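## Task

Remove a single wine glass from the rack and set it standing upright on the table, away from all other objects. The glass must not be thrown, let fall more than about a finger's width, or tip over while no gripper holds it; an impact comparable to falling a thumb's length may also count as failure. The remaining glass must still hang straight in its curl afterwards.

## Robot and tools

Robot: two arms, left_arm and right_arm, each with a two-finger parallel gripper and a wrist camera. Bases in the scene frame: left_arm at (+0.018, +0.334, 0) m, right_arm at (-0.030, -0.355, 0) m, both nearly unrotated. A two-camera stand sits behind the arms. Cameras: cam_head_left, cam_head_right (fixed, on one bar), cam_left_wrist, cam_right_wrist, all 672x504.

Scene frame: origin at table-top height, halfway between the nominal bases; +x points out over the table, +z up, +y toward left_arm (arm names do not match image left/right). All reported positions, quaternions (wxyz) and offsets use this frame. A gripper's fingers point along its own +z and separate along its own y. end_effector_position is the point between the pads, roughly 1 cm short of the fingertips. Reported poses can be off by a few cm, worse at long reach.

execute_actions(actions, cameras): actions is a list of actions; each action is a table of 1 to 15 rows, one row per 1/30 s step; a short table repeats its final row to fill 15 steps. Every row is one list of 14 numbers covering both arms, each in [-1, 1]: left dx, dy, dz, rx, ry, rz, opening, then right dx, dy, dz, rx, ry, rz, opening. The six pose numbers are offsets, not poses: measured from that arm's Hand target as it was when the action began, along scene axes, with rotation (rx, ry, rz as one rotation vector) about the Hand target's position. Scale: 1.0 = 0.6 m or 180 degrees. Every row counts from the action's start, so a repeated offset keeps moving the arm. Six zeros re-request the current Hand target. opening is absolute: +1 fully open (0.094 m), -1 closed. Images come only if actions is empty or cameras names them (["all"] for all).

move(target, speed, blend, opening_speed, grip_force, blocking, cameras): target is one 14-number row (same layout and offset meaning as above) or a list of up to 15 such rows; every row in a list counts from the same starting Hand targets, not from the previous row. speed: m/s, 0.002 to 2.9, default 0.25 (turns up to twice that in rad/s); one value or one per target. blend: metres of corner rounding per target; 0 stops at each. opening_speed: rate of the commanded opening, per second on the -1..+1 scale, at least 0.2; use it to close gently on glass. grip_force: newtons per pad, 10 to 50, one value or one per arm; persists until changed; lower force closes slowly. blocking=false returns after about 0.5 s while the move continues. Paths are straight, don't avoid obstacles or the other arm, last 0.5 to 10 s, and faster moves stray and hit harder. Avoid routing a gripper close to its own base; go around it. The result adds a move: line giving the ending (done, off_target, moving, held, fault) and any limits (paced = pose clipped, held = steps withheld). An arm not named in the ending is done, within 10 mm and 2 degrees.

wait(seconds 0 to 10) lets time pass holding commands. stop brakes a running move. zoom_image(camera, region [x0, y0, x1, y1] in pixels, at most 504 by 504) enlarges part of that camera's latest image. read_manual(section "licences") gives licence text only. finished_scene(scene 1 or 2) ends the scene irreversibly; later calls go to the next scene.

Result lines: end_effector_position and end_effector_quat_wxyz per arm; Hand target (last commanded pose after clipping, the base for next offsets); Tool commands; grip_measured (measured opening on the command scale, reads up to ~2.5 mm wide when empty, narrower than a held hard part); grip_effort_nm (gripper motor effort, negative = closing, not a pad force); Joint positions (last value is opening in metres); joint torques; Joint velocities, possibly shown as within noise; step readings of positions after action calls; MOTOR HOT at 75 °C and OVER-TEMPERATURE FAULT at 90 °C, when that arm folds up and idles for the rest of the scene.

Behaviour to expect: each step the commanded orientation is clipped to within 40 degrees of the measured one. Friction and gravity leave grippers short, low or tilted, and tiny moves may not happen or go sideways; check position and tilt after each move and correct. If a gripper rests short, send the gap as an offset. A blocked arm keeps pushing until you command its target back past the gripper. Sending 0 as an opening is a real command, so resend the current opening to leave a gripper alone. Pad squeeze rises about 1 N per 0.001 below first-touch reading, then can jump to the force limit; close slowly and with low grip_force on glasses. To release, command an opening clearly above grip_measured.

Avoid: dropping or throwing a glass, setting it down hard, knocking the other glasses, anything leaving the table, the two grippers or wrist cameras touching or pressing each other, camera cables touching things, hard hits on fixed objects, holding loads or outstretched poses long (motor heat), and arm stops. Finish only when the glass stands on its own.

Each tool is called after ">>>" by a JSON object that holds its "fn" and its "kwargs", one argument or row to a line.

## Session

>>> {"fn": "execute_actions", "kwargs": {
  "actions": []
}}

>>> {"fn": "zoom_image", "kwargs": {
  "camera": "cam_head_left",
  "region": [200, 0, 500, 230]
}}

>>> {"fn": "zoom_image", "kwargs": {
  "camera": "cam_head_right",
  "region": [200, 0, 500, 230]
}}

Scene clock: 0.00 s.
left_arm: end_effector_position=(+0.4101, +0.3235, +0.0839) grip_measured=+1.000 grip_effort_nm=n/a end_effector_quat_wxyz=(+0.576, +0.007, +0.817, +0.026) | right_arm: end_effector_position=(+0.3684, -0.3680, +0.0943) grip_measured=+1.000 grip_effort_nm=n/a end_effector_quat_wxyz=(+0.570, +0.016, +0.821, -0.038)
Joint positions: left_arm=[-0.097 1.571 0.344 0.884 -0.103 0.018 0.094] | right_arm=[0.006 1.528 0.394 0.778 0.084 -0.016 0.094]
Joint velocities: within noise
Joint torques (N m): no reading
Heat: left arm: 33 °C; right arm: 37 °C.
Hand target: left_arm +0.4134, +0.3232, +0.0917; +0.586, +0.006, +0.810, +0.026 | right_arm +0.3724, -0.3680, +0.1047; +0.582, +0.016, +0.812, -0.038
Tool commands: left_gripper/opening=+1.0 right_gripper/opening=+1.0
camera_calibration:
cam_left_wrist: T_world_to_cam=[[-0.0260503, -0.987252, -0.157017, 0.348387], [-0.856056, 0.103143, -0.506488, 0.382881], [0.516226, 0.121221, -0.84783, -0.0693617], [0, 0, 0, 1]] pos_world=[0.372649, 0.312863, 0.18982]
cam_right_wrist: T_world_to_cam=[[-0.128264, -0.98978, -0.0623155, -0.304588], [-0.866361, 0.142407, -0.478685, 0.433488], [0.482667, -0.00741024, -0.875772, 0.0139961], [0, 0, 0, 1]] pos_world=[0.329734, -0.363104, 0.200781]

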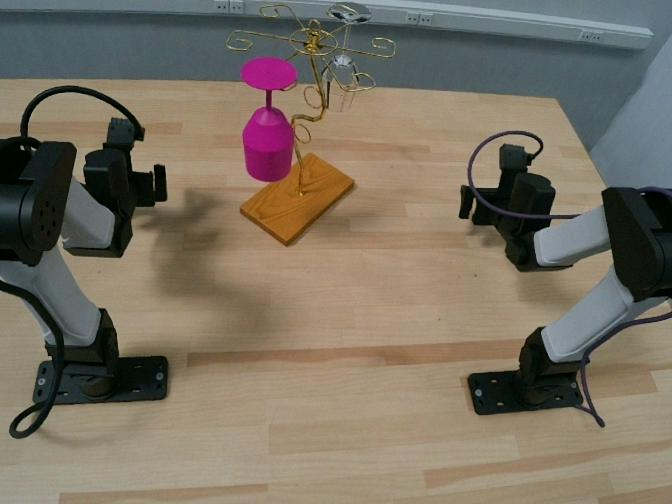

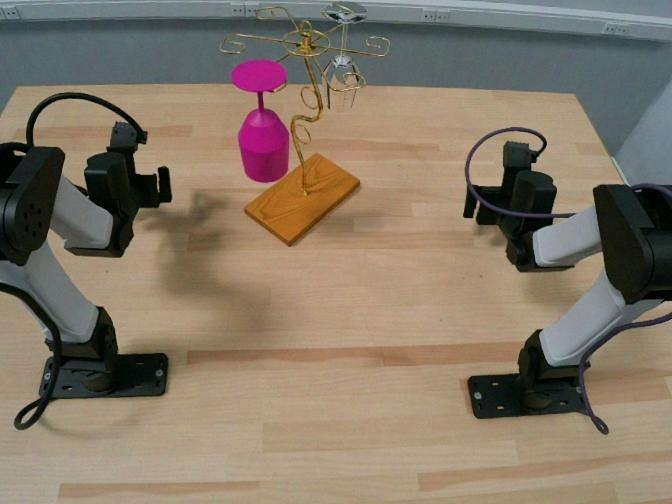

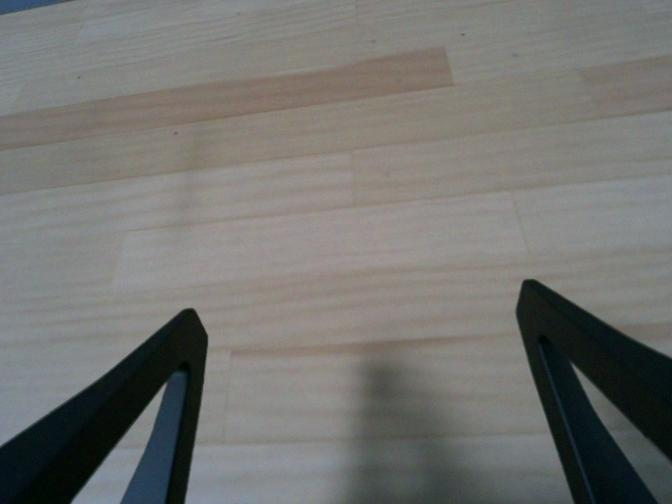

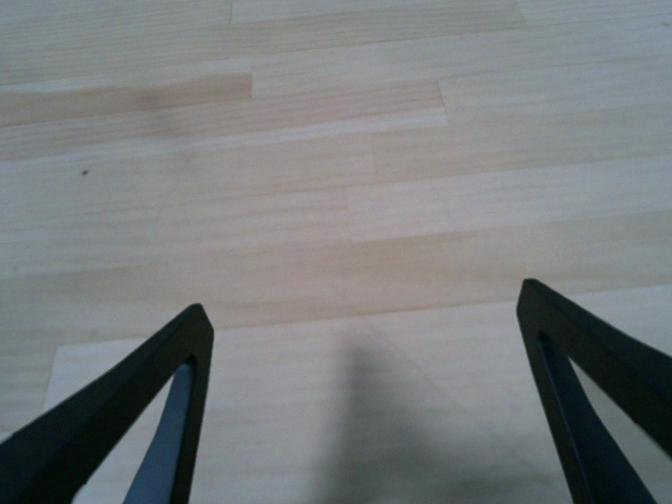

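Scaled by 1.680 from the camera's 672x504 image, which has a finer 960x720 frame.

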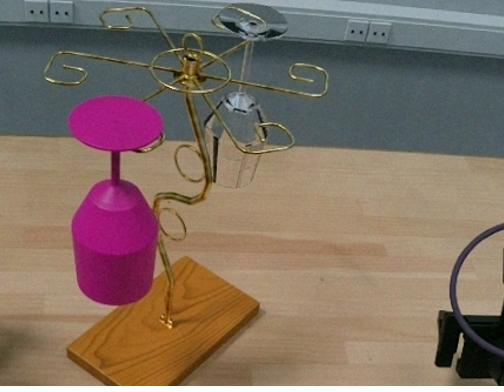

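Scaled by 1.680 from the camera's 672x504 image, which has a finer 960x720 frame.

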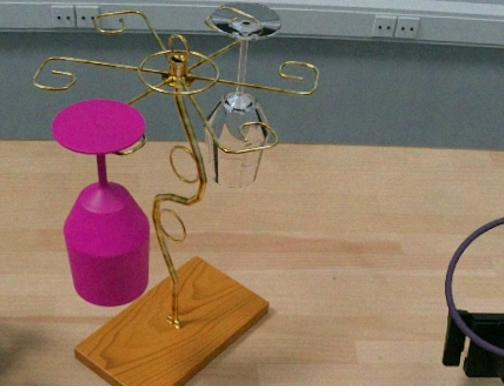

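>>> {"fn": "move", "kwargs": {
  "target": [-0.2607, -0.2737, 0.5138, -0.0663, -0.0844, -0.3395, 1.0, -0.309, 0.67, 0.1783, 0.0281, -0.1015, 0.1345, 1.0],
  "speed": 0.35,
  "cameras": ["all"]
}}

Scene clock: 8.97 s.
left_arm: end_effector_position=(+0.2614, +0.1623, +0.3868) grip_measured=+1.000 grip_effort_nm=0.03 end_effector_quat_wxyz=(+0.606, +0.345, +0.625, -0.350) | right_arm: end_effector_position=(+0.1848, +0.0292, +0.2027) grip_measured=+1.000 grip_effort_nm=-0.01 end_effector_quat_wxyz=(+0.689, -0.139, +0.701, +0.117)
Joint positions: left_arm=[-0.172 0.836 0.932 -0.126 0.879 0.005 0.094] | right_arm=[1.412 1.728 0.777 0.907 1.045 0.01 0.094]
Joint torques (N m): left_arm=[-0.91 -0.7 11.6 1.8 0.19 -0.02] | right_arm=[-0.29 -6.06 8.03 2.08 0.13 0]
Heat: left arm: 35 °C; right arm: 38 °C.
Hand target: left_arm +0.2570, +0.1590, +0.4000; +0.612, +0.354, +0.612, -0.354 | right_arm +0.1869, +0.0340, +0.2116; +0.697, -0.123, +0.696, +0.123
Off the commanded pose: left_arm 0.014 m, 2 deg | right_arm 0.010 m, 2 deg.
move: off_target (left_arm)
camera_calibration:
cam_left_wrist: T_world_to_cam=[[-0.856347, -0.507506, -0.0954338, 0.348249], [-0.268354, 0.595239, -0.757414, 0.289168], [0.441198, -0.622999, -0.645923, 0.346015], [0, 0, 0, 1]] pos_world=[0.22316, 0.220182, 0.475753]
cam_right_wrist: T_world_to_cam=[[0.334979, -0.937709, -0.0921477, -0.00930946], [-0.655919, -0.161864, -0.737272, 0.292129], [0.676431, 0.307412, -0.669283, 0.113753], [0, 0, 0, 1]] pos_world=[0.117786, 0.00358675, 0.290653]

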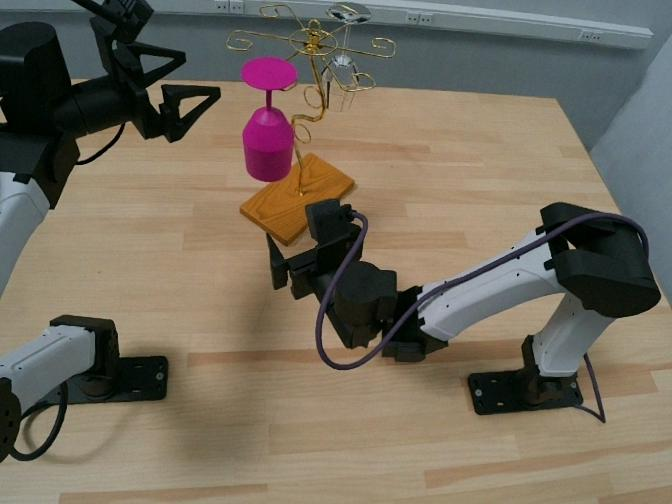

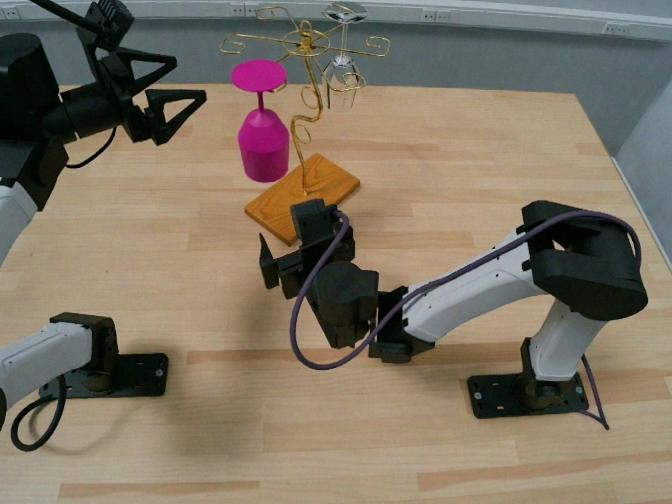

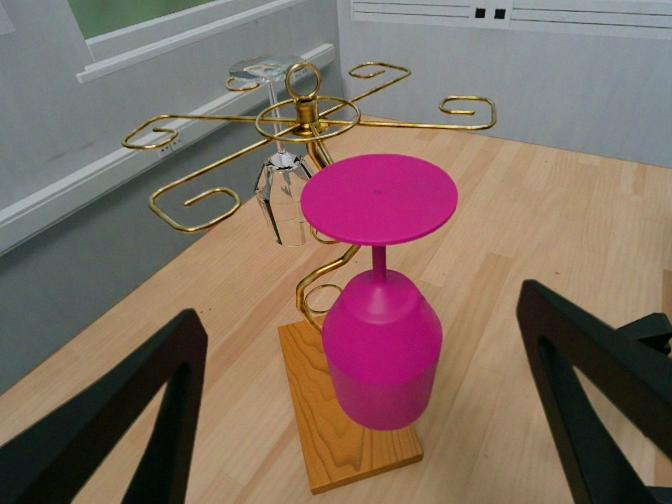

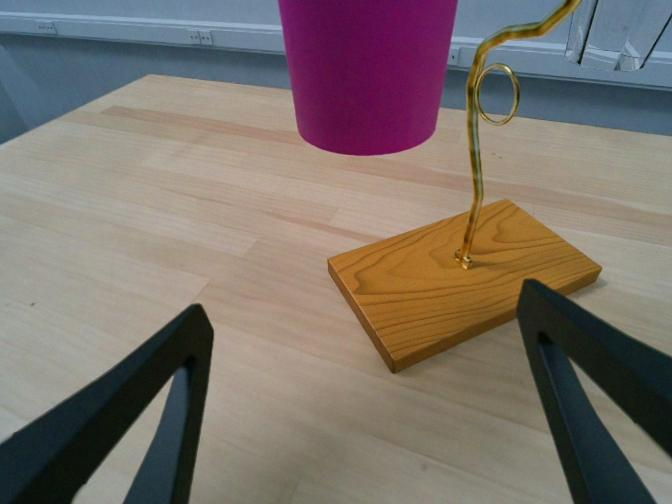

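>>> {"fn": "zoom_image", "kwargs": {
  "camera": "cam_left_wrist",
  "region": [280, 130, 480, 440]
}}

>>> {"fn": "zoom_image", "kwargs": {
  "camera": "cam_left_wrist",
  "region": [110, 40, 510, 260]
}}

>>> {"fn": "zoom_image", "kwargs": {
  "camera": "cam_head_left",
  "region": [210, 20, 410, 220]
}}

Scaled by 1.626 from the camera's 672x504 image, which has a finer 960x720 frame.

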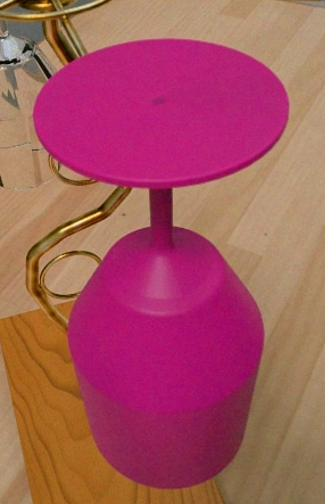

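Scaled by 1.260 from the camera's 672x504 image, which has a finer 960x720 frame.

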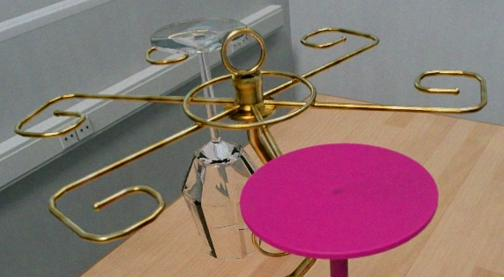

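Scaled by 2.520 from the camera's 672x504 image, which has a finer 960x720 frame.

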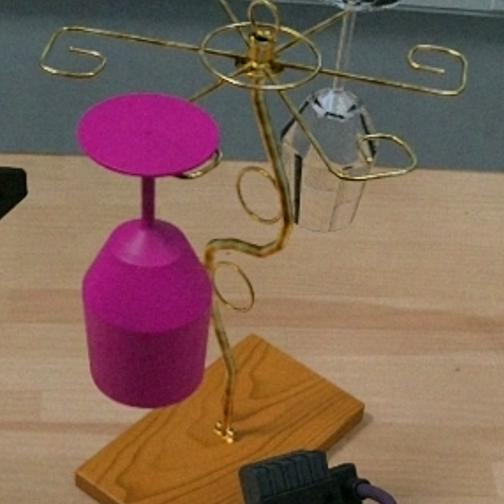

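>>> {"fn": "move", "kwargs": {
  "target": [0, 0, 0, 0, 0, 0, 1.0, 0.1117, 0.02, 0.032, 0.0247, -0.0679, 0, 1.0],
  "speed": 0.15,
  "cameras": ["cam_left_wrist", "cam_right_wrist"]
}}

>>> {"fn": "zoom_image", "kwargs": {
  "camera": "cam_right_wrist",
  "region": [200, 0, 560, 320]
}}

Scene clock: 13.53 s.
left_arm: end_effector_position=(+0.2614, +0.1622, +0.3867) grip_measured=+1.000 grip_effort_nm=0.03 end_effector_quat_wxyz=(+0.606, +0.345, +0.625, -0.350) | right_arm: end_effector_position=(+0.2512, +0.0400, +0.2230) grip_measured=+1.000 grip_effort_nm=-0.01 end_effector_quat_wxyz=(+0.763, -0.116, +0.624, +0.124)
Joint positions: left_arm=[-0.172 0.836 0.932 -0.127 0.88 0.005 0.094] | right_arm=[1.229 1.967 0.873 1.398 0.859 -0.255 0.094]
Joint torques (N m): left_arm=[-0.92 -0.75 11.55 1.84 0.22 0.05] | right_arm=[-0.69 -7.36 7.41 2.06 -0.32 -0.06]
Heat: left arm: 36 °C; right arm: 39 °C.
Hand target: left_arm +0.2569, +0.1590, +0.4000; +0.612, +0.354, +0.612, -0.354 | right_arm +0.2540, +0.0459, +0.2309; +0.771, -0.108, +0.613, +0.136
Off the commanded pose: left_arm 0.014 m, 2 deg | right_arm 0.010 m, 2 deg.
move: off_target (left_arm)
camera_calibration:
cam_left_wrist: T_world_to_cam=[[-0.856576, -0.507175, -0.0951377, 0.348077], [-0.268425, 0.595397, -0.757265, 0.289002], [0.440711, -0.623117, -0.646141, 0.346189], [0, 0, 0, 1]] pos_world=[0.22316, 0.220182, 0.475653]
cam_right_wrist: T_world_to_cam=[[0.337103, -0.936095, -0.100442, -0.0182372], [-0.49504, -0.0854954, -0.864654, 0.337316], [0.80081, 0.3412, -0.492225, 0.00697485], [0, 0, 0, 1]] pos_world=[0.167547, 0.00938737, 0.293263]
Images, in order (width x height): cam_left_wrist 672x504, cam_right_wrist 672x504.

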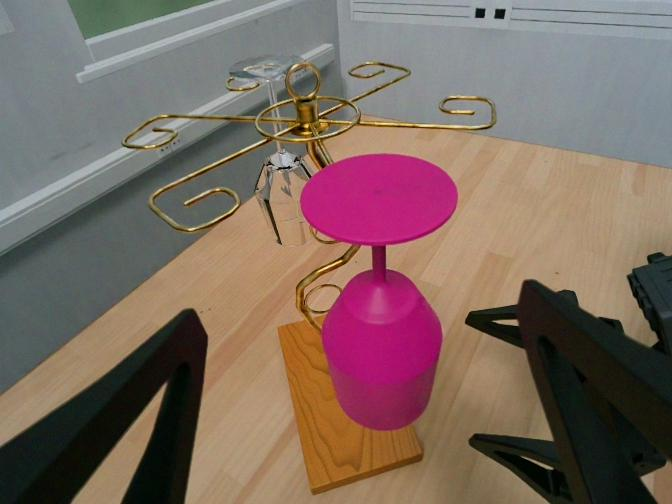

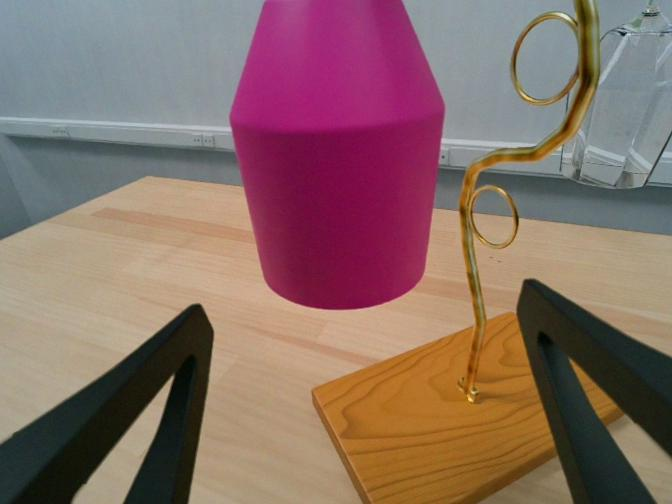

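Scaled by 1.400 from the camera's 672x504 image, which has a finer 960x720 frame.

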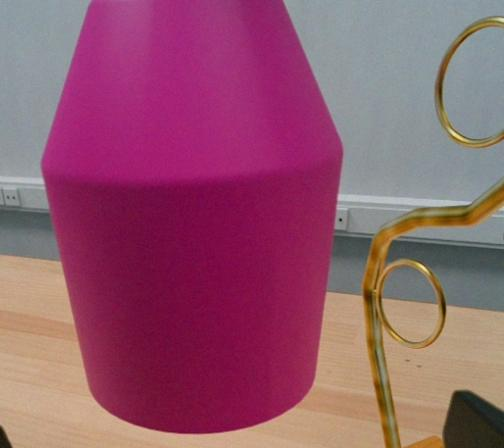

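>>> {"fn": "move", "kwargs": {
  "target": [0, 0, 0, 0, 0, 0, 1.0, 0.0915, 0.0368, 0.0125, 0, 0, 0, 1.0],
  "speed": 0.09,
  "cameras": ["cam_left_wrist", "cam_right_wrist"]
}}

Scene clock: 16.07 s.
left_arm: end_effector_position=(+0.2614, +0.1622, +0.3867) grip_measured=+1.000 grip_effort_nm=0.03 end_effector_quat_wxyz=(+0.606, +0.345, +0.625, -0.350) | right_arm: end_effector_position=(+0.3045, +0.0611, +0.2355) grip_measured=+1.000 grip_effort_nm=-0.01 end_effector_quat_wxyz=(+0.769, -0.110, +0.617, +0.127)
Joint positions: left_arm=[-0.172 0.836 0.932 -0.127 0.88 0.005 0.094] | right_arm=[1.121 2.056 1.072 1.285 0.756 -0.223 0.094]
Joint torques (N m): left_arm=[-0.73 -0.72 11.64 1.8 0.15 0.06] | right_arm=[-0.85 -8.79 8.16 1.73 -0.3 0.15]
Heat: left arm: 37 °C; right arm: 39 °C.
Hand target: left_arm +0.2569, +0.1590, +0.4000; +0.612, +0.354, +0.612, -0.354 | right_arm +0.3088, +0.0681, +0.2384; +0.771, -0.108, +0.613, +0.136
Off the commanded pose: left_arm 0.014 m, 2 deg | right_arm 0.009 m, 1 deg.
move: off_target (left_arm)
camera_calibration:
cam_left_wrist: T_world_to_cam=[[-0.856576, -0.507175, -0.0951377, 0.348077], [-0.268425, 0.595397, -0.757265, 0.289002], [0.440711, -0.623117, -0.646141, 0.346189], [0, 0, 0, 1]] pos_world=[0.22316, 0.220182, 0.475653]
cam_right_wrist: T_world_to_cam=[[0.33601, -0.935544, -0.108877, -0.0128912], [-0.481201, -0.0711461, -0.873719, 0.373325], [0.809656, 0.34597, -0.47409, -0.0439552], [0, 0, 0, 1]] pos_world=[0.219564, 0.0297075, 0.303939]
Images, in order (width x height): cam_left_wrist 672x504, cam_right_wrist 672x504.

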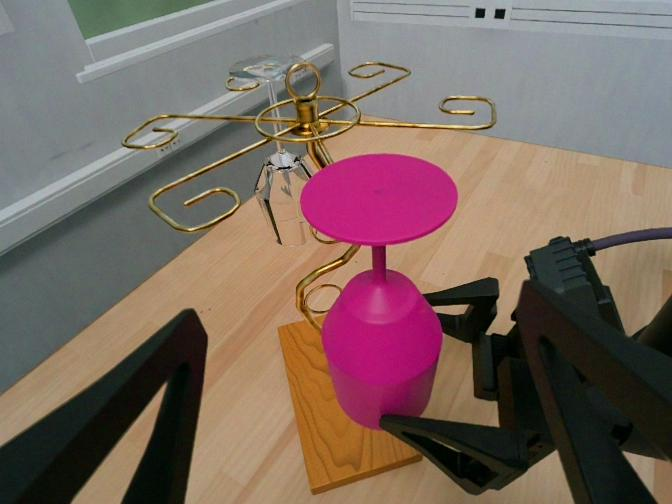

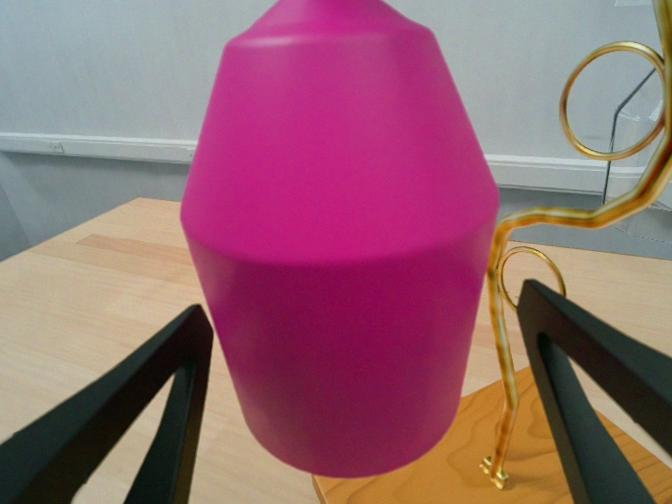

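>>> {"fn": "move", "kwargs": {
  "target": [
    [0, 0, 0, 0, 0, 0, 1.0, -0.001, 0.003, -0.043, 0, 0, 0, 1.0],
    [0, 0, 0, 0, 0, 0, 1.0, -0.003, 0.003, 0.045, 0, 0, 0, 1.0]
  ],
  "speed": [0.1, 0.1],
  "cameras": ["cam_right_wrist"]
}}

Scene clock: 19.47 s.
left_arm: end_effector_position=(+0.2614, +0.1622, +0.3867) grip_measured=+1.000 grip_effort_nm=0.03 end_effector_quat_wxyz=(+0.606, +0.345, +0.625, -0.350) | right_arm: end_effector_position=(+0.3085, +0.0696, +0.2299) grip_measured=+1.000 grip_effort_nm=-0.01 end_effector_quat_wxyz=(+0.758, -0.129, +0.630, +0.112)
Joint positions: left_arm=[-0.172 0.836 0.932 -0.127 0.88 0.005 0.094] | right_arm=[1.121 2.059 1.108 1.192 0.756 -0.222 0.094]
Joint torques (N m): left_arm=[-0.73 -0.58 11.6 1.78 0.15 -0.01] | right_arm=[-0.29 -15.17 7.88 1.79 -0.2 0.11]
Heat: left arm: 38 °C; right arm: 41 °C.
Hand target: left_arm +0.2569, +0.1590, +0.4000; +0.612, +0.354, +0.612, -0.354 | right_arm +0.3070, +0.0699, +0.2654; +0.771, -0.108, +0.613, +0.136
Off the commanded pose: left_arm 0.014 m, 2 deg | right_arm 0.036 m, 4 deg.
move: off_target (left_arm, right_arm)
camera_calibration:
cam_right_wrist: T_world_to_cam=[[0.334167, -0.940029, -0.0683995, -0.0153606], [-0.503855, -0.116839, -0.85585, 0.377049], [0.796531, 0.320461, -0.512682, -0.0382008], [0, 0, 0, 1]] pos_world=[0.225539, 0.0418566, 0.302062]
Images, in order (width x height): cam_right_wrist 672x504.

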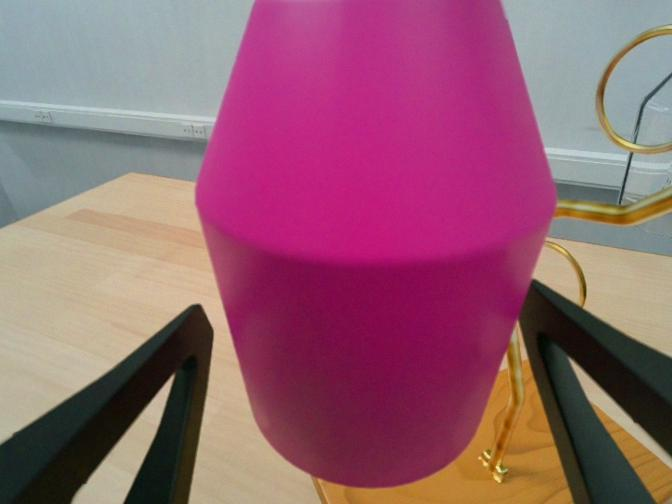

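>>> {"fn": "move", "kwargs": {
  "target": [0, 0, 0, 0, 0, 0, 1.0, -0.0098, -0.0113, 0.003, 0.0157, -0.0033, 0, 1.0],
  "speed": 0.06,
  "cameras": ["cam_right_wrist"]
}}

Scene clock: 21.87 s.
left_arm: end_effector_position=(+0.2614, +0.1622, +0.3867) grip_measured=+1.000 grip_effort_nm=0.03 end_effector_quat_wxyz=(+0.606, +0.345, +0.625, -0.350) | right_arm: end_effector_position=(+0.3077, +0.0680, +0.2365) grip_measured=+1.000 grip_effort_nm=-0.01 end_effector_quat_wxyz=(+0.764, -0.115, +0.623, +0.125)
Joint positions: left_arm=[-0.172 0.836 0.932 -0.127 0.88 0.005 0.094] | right_arm=[1.121 2.059 1.108 1.227 0.756 -0.212 0.094]
Joint torques (N m): left_arm=[-1.02 -0.7 11.73 1.76 0.2 0.05] | right_arm=[0.31 -15.23 5.5 2.06 -0.13 0.2]
Heat: left arm: 38 °C; right arm: 41 °C.
Hand target: left_arm +0.2569, +0.1590, +0.4000; +0.612, +0.354, +0.612, -0.354 | right_arm +0.3011, +0.0631, +0.2672; +0.777, -0.089, +0.605, +0.151
Off the commanded pose: left_arm 0.014 m, 2 deg | right_arm 0.032 m, 5 deg.
move: off_target (left_arm, right_arm)
camera_calibration:
cam_right_wrist: T_world_to_cam=[[0.336914, -0.935982, -0.10211, -0.0093389], [-0.493638, -0.0832486, -0.865674, 0.379027], [0.801755, 0.342063, -0.490084, -0.042033], [0, 0, 0, 1]] pos_world=[0.223949, 0.0371904, 0.306561]
Images, in order (width x height): cam_right_wrist 672x504.

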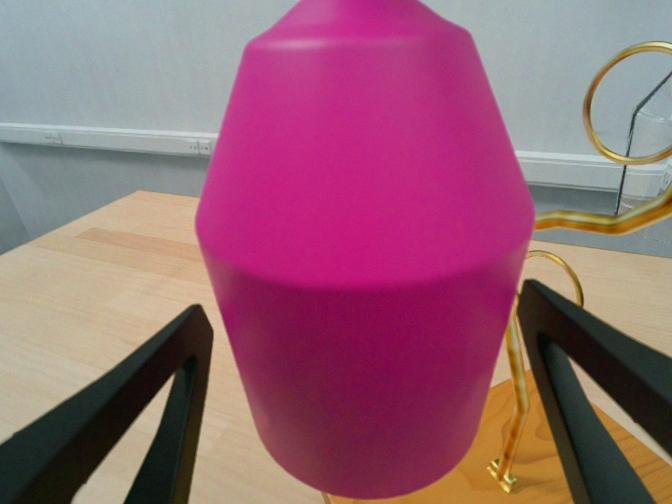

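>>> {"fn": "move", "kwargs": {
  "target": [0,0,0,0,0,0,1, -0.012,-0.02,0,0,0,0,1],
  "speed": 0.1,
  "cameras": ["cam_right_wrist","cam_left_wrist"]
}}

Scene clock: 24.20 s.
left_arm: end_effector_position=(+0.2614, +0.1622, +0.3867) grip_measured=+1.000 grip_effort_nm=0.03 end_effector_quat_wxyz=(+0.606, +0.345, +0.625, -0.350) | right_arm: end_effector_position=(+0.3030, +0.0583, +0.2376) grip_measured=+1.000 grip_effort_nm=-0.01 end_effector_quat_wxyz=(+0.765, -0.113, +0.622, +0.126)
Joint positions: left_arm=[-0.172 0.836 0.932 -0.127 0.88 0.005 0.094] | right_arm=[1.121 2.028 1.057 1.251 0.756 -0.211 0.094]
Joint torques (N m): left_arm=[-0.79 -0.42 11.6 1.79 0.15 0.06] | right_arm=[0.49 -15.76 4.53 2.1 -0.11 0.13]
Heat: left arm: 39 °C; right arm: 42 °C.
Hand target: left_arm +0.2569, +0.1590, +0.4000; +0.612, +0.354, +0.612, -0.354 | right_arm +0.2939, +0.0511, +0.2672; +0.776, -0.090, +0.605, +0.151
Off the commanded pose: left_arm 0.014 m, 2 deg | right_arm 0.032 m, 5 deg.
move: off_target (left_arm, right_arm)
camera_calibration:
cam_left_wrist: T_world_to_cam=[[-0.856576, -0.507175, -0.0951377, 0.348077], [-0.268425, 0.595397, -0.757265, 0.289002], [0.440711, -0.623117, -0.646141, 0.346189], [0, 0, 0, 1]] pos_world=[0.22316, 0.220182, 0.475653]
cam_right_wrist: T_world_to_cam=[[0.337203, -0.935453, -0.10593, -0.0159004], [-0.491862, -0.0791154, -0.867071, 0.376446], [0.802724, 0.344482, -0.486792, -0.0356657], [0, 0, 0, 1]] pos_world=[0.219151, 0.0271947, 0.307359]
Images, in order (width x height): cam_left_wrist 672x504, cam_right_wrist 672x504.

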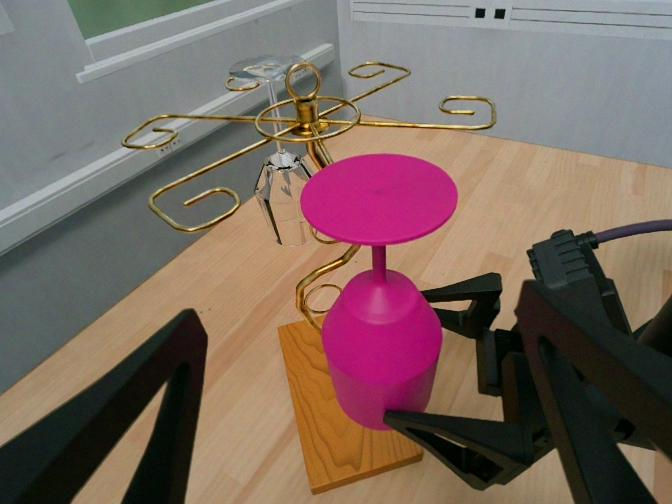

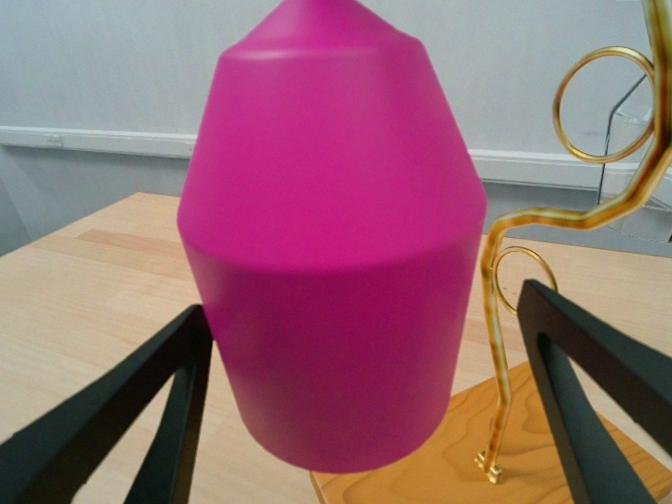

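>>> {"fn": "move", "kwargs": {
  "target": [0,0,0,0,0,0,1, 0.016,0.023,0,0,0,0,1],
  "speed": 0.1,
  "cameras": ["cam_right_wrist"]
}}

Scene clock: 27.60 s.
left_arm: end_effector_position=(+0.2614, +0.1622, +0.3867) grip_measured=+1.000 grip_effort_nm=0.03 end_effector_quat_wxyz=(+0.606, +0.345, +0.625, -0.350) | right_arm: end_effector_position=(+0.3043, +0.0610, +0.2483) grip_measured=+1.000 grip_effort_nm=-0.01 end_effector_quat_wxyz=(+0.770, -0.104, +0.615, +0.133)
Joint positions: left_arm=[-0.172 0.836 0.932 -0.127 0.88 0.005 0.094] | right_arm=[1.121 2.028 1.085 1.251 0.756 -0.211 0.094]
Joint torques (N m): left_arm=[-0.9 -0.4 11.59 1.79 0.16 0] | right_arm=[0.12 -11.56 8.17 1.73 -0.16 0.15]
Heat: left arm: 40 °C; right arm: 45 °C.
Hand target: left_arm +0.2569, +0.1590, +0.4000; +0.612, +0.354, +0.612, -0.354 | right_arm +0.3035, +0.0649, +0.2672; +0.776, -0.090, +0.605, +0.151
Off the commanded pose: left_arm 0.014 m, 2 deg | right_arm 0.019 m, 3 deg.
move: off_target (left_arm, right_arm)
camera_calibration:
cam_right_wrist: T_world_to_cam=[[0.338675, -0.932492, -0.125528, -0.0084542], [-0.481334, -0.0570721, -0.874677, 0.383817], [0.808466, 0.356652, -0.468169, -0.0395253], [0, 0, 0, 1]] pos_world=[0.219562, 0.0281185, 0.31615]
Images, in order (width x height): cam_right_wrist 672x504.

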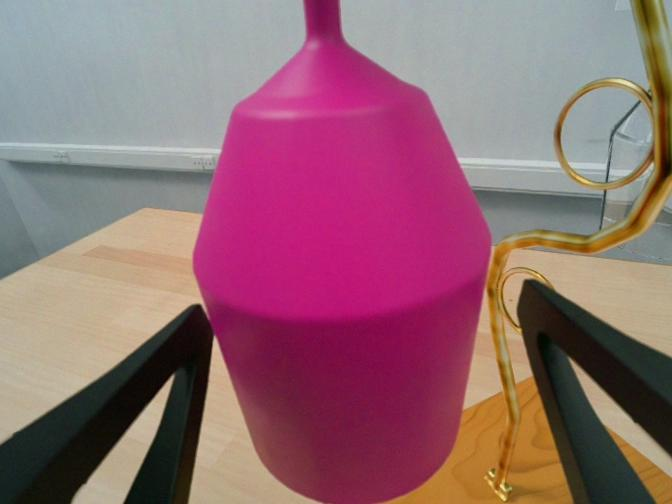

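>>> {"fn": "move", "kwargs": {
  "target": [0,0,0,0,0,0,1, 0.011,0.01,-0.033,0,0,0,1],
  "speed": 0.1,
  "cameras": ["cam_right_wrist"]
}}

Scene clock: 31.07 s.
left_arm: end_effector_position=(+0.2614, +0.1622, +0.3867) grip_measured=+1.000 grip_effort_nm=0.03 end_effector_quat_wxyz=(+0.606, +0.345, +0.625, -0.350) | right_arm: end_effector_position=(+0.3071, +0.0666, +0.2367) grip_measured=+1.000 grip_effort_nm=-0.01 end_effector_quat_wxyz=(+0.768, -0.105, +0.617, +0.133)
Joint positions: left_arm=[-0.172 0.836 0.932 -0.127 0.88 0.005 0.094] | right_arm=[1.121 2.072 1.102 1.271 0.756 -0.207 0.094]
Joint torques (N m): left_arm=[-1.07 -0.43 11.54 1.81 0.14 0.01] | right_arm=[-0.65 -9.24 8.18 2.1 -0.25 0.14]
Heat: left arm: 40 °C; right arm: 46 °C.
Hand target: left_arm +0.2569, +0.1590, +0.4000; +0.612, +0.354, +0.612, -0.354 | right_arm +0.3101, +0.0709, +0.2472; +0.776, -0.090, +0.605, +0.151
Off the commanded pose: left_arm 0.014 m, 2 deg | right_arm 0.012 m, 3 deg.
move: off_target (left_arm, right_arm)
camera_calibration:
cam_right_wrist: T_world_to_cam=[[0.339047, -0.932383, -0.125336, -0.00583391], [-0.484819, -0.0589943, -0.872623, 0.37605], [0.806224, 0.356625, -0.472039, -0.047584], [0, 0, 0, 1]] pos_world=[0.222658, 0.033715, 0.304957]
Images, in order (width x height): cam_right_wrist 672x504.

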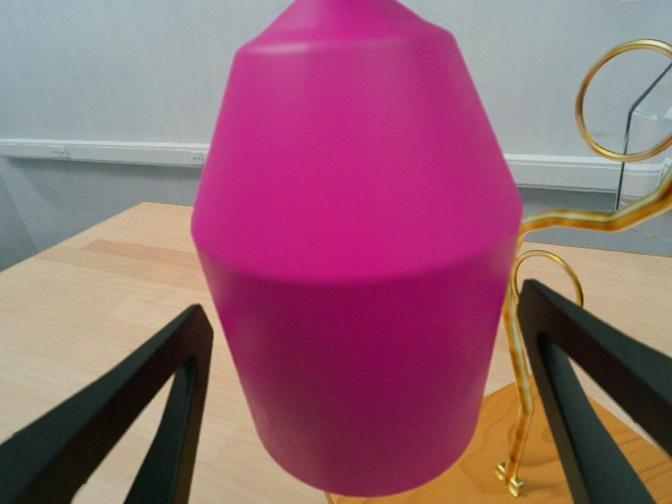

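>>> {"fn": "move", "kwargs": {
  "target": [0,0,0,0,0,0,1, 0,0,0,0,0,0,0.42],
  "speed": 0.1,
  "opening_speed": 0.5,
  "grip_force": [50,30],
  "cameras": ["cam_right_wrist","cam_left_wrist"]
}}

Scene clock: 32.87 s.
left_arm: end_effector_position=(+0.2614, +0.1622, +0.3867) grip_measured=+1.000 grip_effort_nm=0.03 end_effector_quat_wxyz=(+0.606, +0.345, +0.625, -0.350) | right_arm: end_effector_position=(+0.3070, +0.0665, +0.2368) grip_measured=+0.639 grip_effort_nm=-0.67 end_effector_quat_wxyz=(+0.769, -0.104, +0.617, +0.134)
Joint positions: left_arm=[-0.172 0.836 0.932 -0.127 0.88 0.005 0.094] | right_arm=[1.121 2.072 1.102 1.272 0.756 -0.206 0.077]
Joint torques (N m): left_arm=[-0.8 -0.77 11.59 1.82 0.19 -0.04] | right_arm=[-0.64 -9.21 8.21 2.06 -0.26 0.13]
Heat: left arm: 41 °C; right arm: 46 °C.
Hand target: left_arm +0.2569, +0.1590, +0.4000; +0.612, +0.354, +0.612, -0.354 | right_arm +0.3101, +0.0709, +0.2472; +0.776, -0.090, +0.605, +0.151
Off the commanded pose: left_arm 0.014 m, 2 deg | right_arm 0.012 m, 3 deg.
grip_force (N): 50, 30
move: off_target (left_arm, right_arm)
camera_calibration:
cam_left_wrist: T_world_to_cam=[[-0.856576, -0.507175, -0.0951377, 0.348077], [-0.268425, 0.595397, -0.757265, 0.289002], [0.440711, -0.623117, -0.646141, 0.346189], [0, 0, 0, 1]] pos_world=[0.22316, 0.220182, 0.475653]
cam_right_wrist: T_world_to_cam=[[0.339168, -0.932208, -0.126309, -0.00561609], [-0.484605, -0.0580553, -0.872804, 0.37606], [0.806302, 0.357237, -0.471443, -0.0476406], [0, 0, 0, 1]] pos_world=[0.222558, 0.0336159, 0.305058]
Images, in order (width x height): cam_left_wrist 672x504, cam_right_wrist 672x504.

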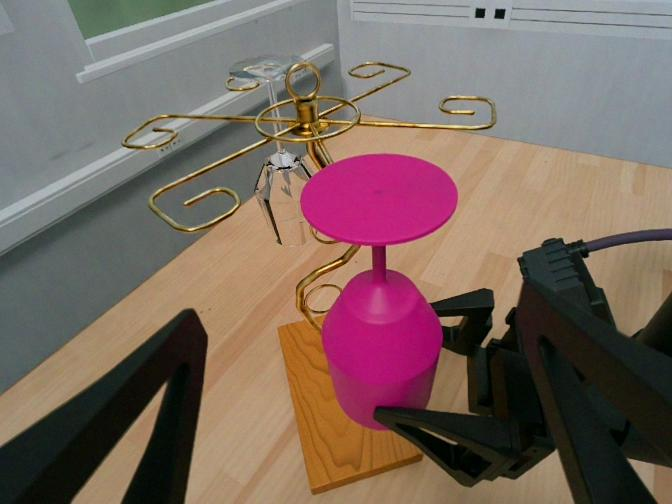

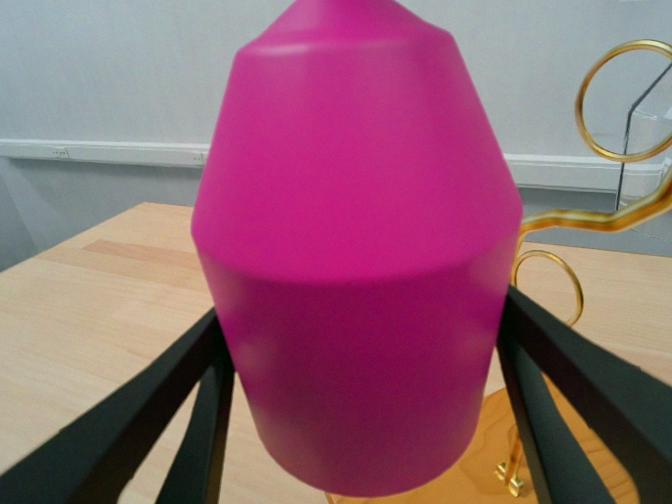

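>>> {"fn": "move", "kwargs": {
  "target": [0,0,0,0,0,0,1, -0.002,-0.003,0.05,0,0,0,0.42],
  "speed": 0.1,
  "cameras": ["cam_left_wrist"]
}}

Scene clock: 34.87 s.
left_arm: end_effector_position=(+0.2614, +0.1622, +0.3867) grip_measured=+1.000 grip_effort_nm=0.03 end_effector_quat_wxyz=(+0.606, +0.345, +0.625, -0.350) | right_arm: end_effector_position=(+0.3089, +0.0705, +0.2399) grip_measured=+0.639 grip_effort_nm=-0.67 end_effector_quat_wxyz=(+0.765, -0.109, +0.621, +0.131)
Joint positions: left_arm=[-0.172 0.836 0.932 -0.127 0.88 0.005 0.094] | right_arm=[1.121 2.065 1.125 1.225 0.756 -0.202 0.077]
Joint torques (N m): left_arm=[-0.77 -0.57 11.58 1.76 0.21 -0.01] | right_arm=[-0.55 -15.91 7.92 1.55 -0.22 0.08]
Heat: left arm: 41 °C; right arm: 46 °C.
Hand target: left_arm +0.2569, +0.1590, +0.4000; +0.612, +0.354, +0.612, -0.354 | right_arm +0.3089, +0.0691, +0.2773; +0.776, -0.090, +0.605, +0.151
Off the commanded pose: left_arm 0.014 m, 2 deg | right_arm 0.037 m, 4 deg.
grip_force (N): 50, 30
move: off_target (left_arm, right_arm)
camera_calibration:
cam_left_wrist: T_world_to_cam=[[-0.856576, -0.507175, -0.0951377, 0.348077], [-0.268425, 0.595397, -0.757265, 0.289002], [0.440711, -0.623117, -0.646141, 0.346189], [0, 0, 0, 1]] pos_world=[0.22316, 0.220182, 0.475653]
Images, in order (width x height): cam_left_wrist 672x504.

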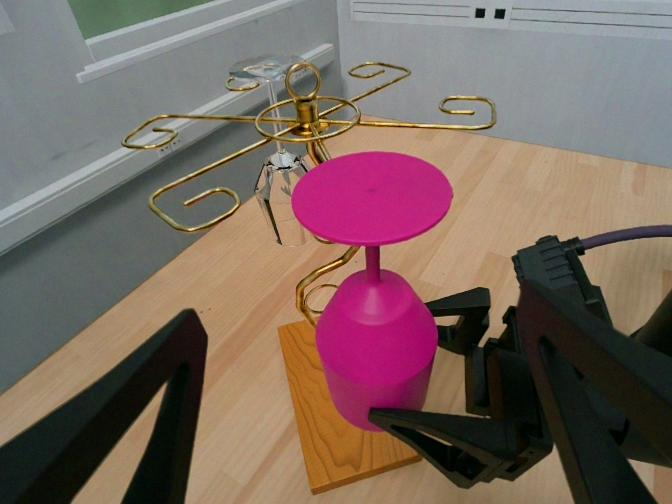

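>>> {"fn": "move", "kwargs": {
  "target": [0,0,0,0,0,0,1, -0.01,-0.012,0.033,0,0,0,0.42],
  "speed": 0.1,
  "cameras": ["cam_left_wrist"]
}}

Scene clock: 36.20 s.
left_arm: end_effector_position=(+0.2614, +0.1622, +0.3867) grip_measured=+1.000 grip_effort_nm=0.04 end_effector_quat_wxyz=(+0.606, +0.345, +0.625, -0.350) | right_arm: end_effector_position=(+0.3069, +0.0663, +0.2585) grip_measured=+0.639 grip_effort_nm=-0.68 end_effector_quat_wxyz=(+0.762, -0.113, +0.624, +0.127)
Joint positions: left_arm=[-0.172 0.836 0.932 -0.127 0.88 0.005 0.094] | right_arm=[1.121 1.997 1.125 1.143 0.756 -0.202 0.077]
Joint torques (N m): left_arm=[-0.85 -0.57 11.54 1.77 0.21 0.06] | right_arm=[-0.14 -15.72 7.53 1.88 -0.19 0.05]
Heat: left arm: 41 °C; right arm: 46 °C.
Hand target: left_arm +0.2569, +0.1590, +0.4000; +0.612, +0.354, +0.612, -0.354 | right_arm +0.3029, +0.0619, +0.2969; +0.776, -0.090, +0.605, +0.151
Off the commanded pose: left_arm 0.014 m, 2 deg | right_arm 0.039 m, 5 deg.
grip_force (N): 50, 30
move: off_target (left_arm, right_arm)
camera_calibration:
cam_left_wrist: T_world_to_cam=[[-0.856576, -0.507175, -0.0951377, 0.348077], [-0.268425, 0.595397, -0.757265, 0.289002], [0.440711, -0.623117, -0.646141, 0.346189], [0, 0, 0, 1]] pos_world=[0.22316, 0.220182, 0.475653]
Images, in order (width x height): cam_left_wrist 672x504.

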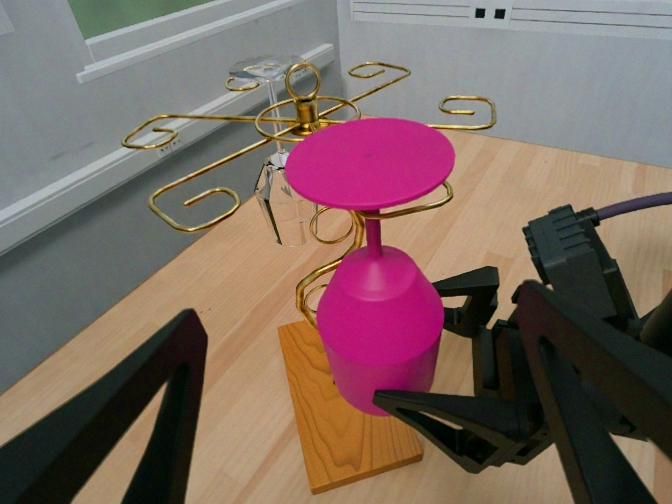

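>>> {"fn": "zoom_image", "kwargs": {
  "camera": "cam_left_wrist",
  "region": [270, 100, 480, 260]
}}

Scaled by 2.400 from the camera's 672x504 image, which has a finer 960x720 frame.

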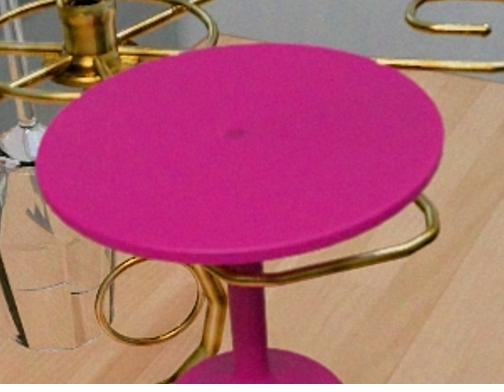

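>>> {"fn": "wait", "kwargs": {
  "seconds": 0,
  "cameras": ["cam_head_left","cam_head_right","cam_right_wrist"]
}}

Scene clock: 38.73 s.
left_arm: end_effector_position=(+0.2614, +0.1622, +0.3867) grip_measured=+1.000 grip_effort_nm=0.04 end_effector_quat_wxyz=(+0.606, +0.345, +0.625, -0.350) | right_arm: end_effector_position=(+0.3069, +0.0663, +0.2584) grip_measured=+0.639 grip_effort_nm=-0.67 end_effector_quat_wxyz=(+0.762, -0.113, +0.624, +0.127)
Joint positions: left_arm=[-0.172 0.836 0.932 -0.127 0.88 0.005 0.094] | right_arm=[1.121 1.997 1.125 1.142 0.756 -0.202 0.077]
Joint torques (N m): left_arm=[-0.84 -0.61 11.62 1.8 0.18 0.01] | right_arm=[-0.12 -15.71 7.53 1.82 -0.17 0.07]
Heat: left arm: 41 °C; right arm: 47 °C.
Hand target: left_arm +0.2569, +0.1590, +0.4000; +0.612, +0.354, +0.612, -0.354 | right_arm +0.3029, +0.0619, +0.2970; +0.776, -0.090, +0.605, +0.151
Tool commands: left_gripper/opening=+1.0 right_gripper/opening=+0.42
Off the commanded pose: left_arm 0.014 m, 2 deg | right_arm 0.039 m, 5 deg.
grip_force (N): 50, 30
camera_calibration:
cam_right_wrist: T_world_to_cam=[[0.338146, -0.934881, -0.107954, -0.00729195], [-0.498029, -0.0804338, -0.863422, 0.398024], [0.798514, 0.345727, -0.492796, -0.0286152], [0, 0, 0, 1]] pos_world=[0.223543, 0.0350905, 0.328774]
Images, in order (width x height): cam_head_left 672x504, cam_head_right 672x504, cam_right_wrist 672x504.

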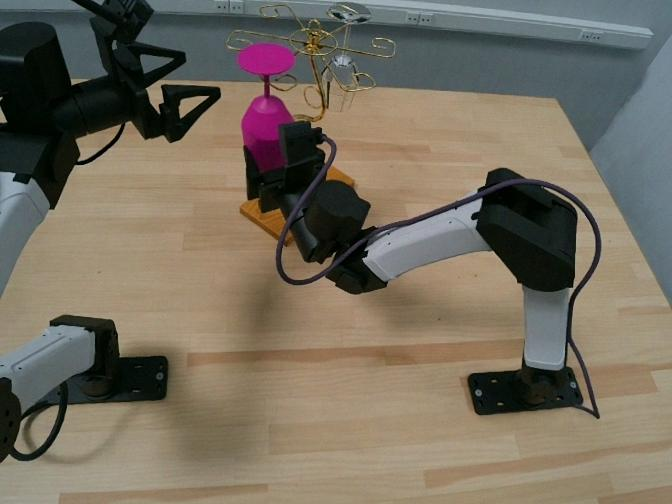

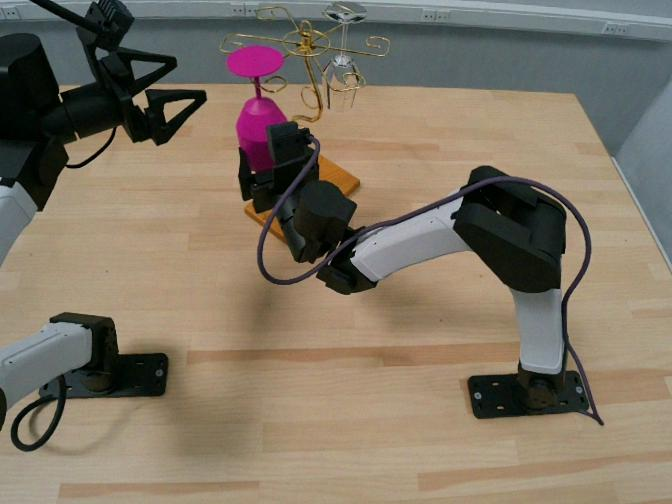

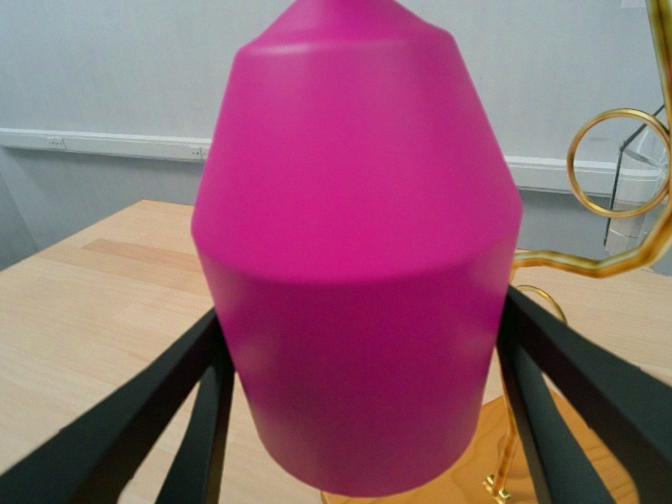

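>>> {"fn": "move", "kwargs": {
  "target": [0,0,0,0,0,0,1, 0.035,-0.032,0.005,0,0,0,0.42],
  "speed": 0.1,
  "cameras": ["cam_left_wrist"]
}}

Scene clock: 41.30 s.
left_arm: end_effector_position=(+0.2614, +0.1622, +0.3867) grip_measured=+1.000 grip_effort_nm=0.03 end_effector_quat_wxyz=(+0.606, +0.345, +0.625, -0.350) | right_arm: end_effector_position=(+0.3292, +0.0492, +0.2701) grip_measured=+0.639 grip_effort_nm=-0.67 end_effector_quat_wxyz=(+0.766, -0.104, +0.621, +0.128)
Joint positions: left_arm=[-0.172 0.836 0.932 -0.127 0.88 0.005 0.094] | right_arm=[1.056 1.967 1.125 1.115 0.703 -0.18 0.077]
Joint torques (N m): left_arm=[-0.76 -0.46 11.77 1.77 0.19 0.04] | right_arm=[-0.58 -15.71 5.72 1.85 -0.31 0.17]
Heat: left arm: 42 °C; right arm: 48 °C.
Hand target: left_arm +0.2569, +0.1590, +0.4000; +0.612, +0.354, +0.612, -0.354 | right_arm +0.3239, +0.0427, +0.3001; +0.776, -0.090, +0.605, +0.151
Off the commanded pose: left_arm 0.014 m, 2 deg | right_arm 0.031 m, 4 deg.
grip_force (N): 50, 30
move: off_target (left_arm, right_arm)
camera_calibration:
cam_left_wrist: T_world_to_cam=[[-0.856576, -0.507175, -0.0951377, 0.348077], [-0.268425, 0.595397, -0.757265, 0.289002], [0.440711, -0.623117, -0.646141, 0.346189], [0, 0, 0, 1]] pos_world=[0.22316, 0.220182, 0.475653]
Images, in order (width x height): cam_left_wrist 672x504.

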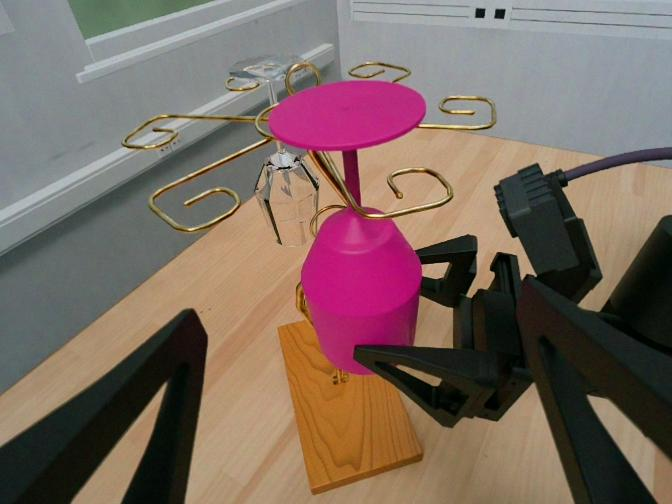

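>>> {"fn": "move", "kwargs": {
  "target": [0,0,0,0,0,0,1, 0.0172,-0.0185,-0.015,0,0,0,0.42],
  "speed": 0.1,
  "cameras": ["cam_left_wrist"]
}}

Scene clock: 43.03 s.
left_arm: end_effector_position=(+0.2614, +0.1622, +0.3867) grip_measured=+1.000 grip_effort_nm=0.03 end_effector_quat_wxyz=(+0.606, +0.345, +0.625, -0.350) | right_arm: end_effector_position=(+0.3396, +0.0398, +0.2609) grip_measured=+0.639 grip_effort_nm=-0.68 end_effector_quat_wxyz=(+0.762, -0.107, +0.626, +0.126)
Joint positions: left_arm=[-0.172 0.836 0.932 -0.127 0.88 0.005 0.094] | right_arm=[1.022 1.967 1.1 1.117 0.671 -0.164 0.077]
Joint torques (N m): left_arm=[-0.69 -0.54 11.55 1.78 0.21 -0.06] | right_arm=[-0.79 -15.35 4.89 2.21 -0.34 0.12]
Heat: left arm: 42 °C; right arm: 50 °C.
Hand target: left_arm +0.2569, +0.1590, +0.4000; +0.612, +0.354, +0.612, -0.354 | right_arm +0.3343, +0.0315, +0.2912; +0.777, -0.090, +0.605, +0.151
Off the commanded pose: left_arm 0.014 m, 2 deg | right_arm 0.032 m, 5 deg.
grip_force (N): 50, 30
move: off_target (left_arm, right_arm)
camera_calibration:
cam_left_wrist: T_world_to_cam=[[-0.856576, -0.507175, -0.0951377, 0.348077], [-0.268425, 0.595397, -0.757265, 0.289002], [0.440711, -0.623117, -0.646141, 0.346189], [0, 0, 0, 1]] pos_world=[0.22316, 0.220182, 0.475653]
Images, in order (width x height): cam_left_wrist 672x504.

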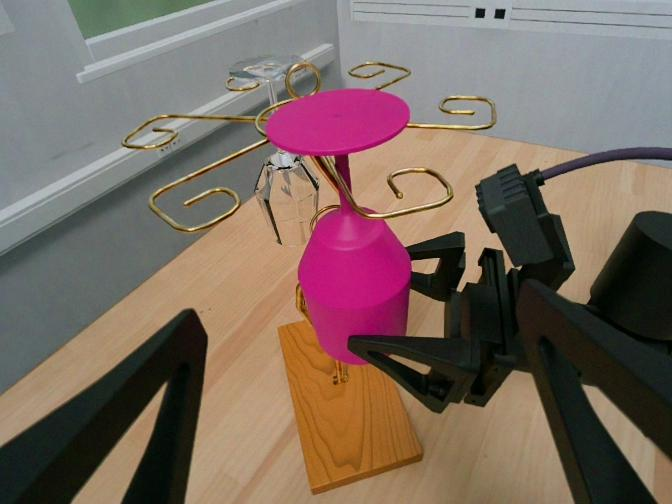

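>>> {"fn": "zoom_image", "kwargs": {
  "camera": "cam_left_wrist",
  "region": [250, 60, 500, 250]
}}

Scaled by 2.016 from the camera's 672x504 image, which has a finer 960x720 frame.

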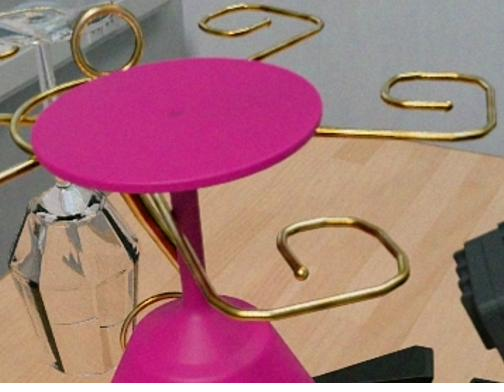

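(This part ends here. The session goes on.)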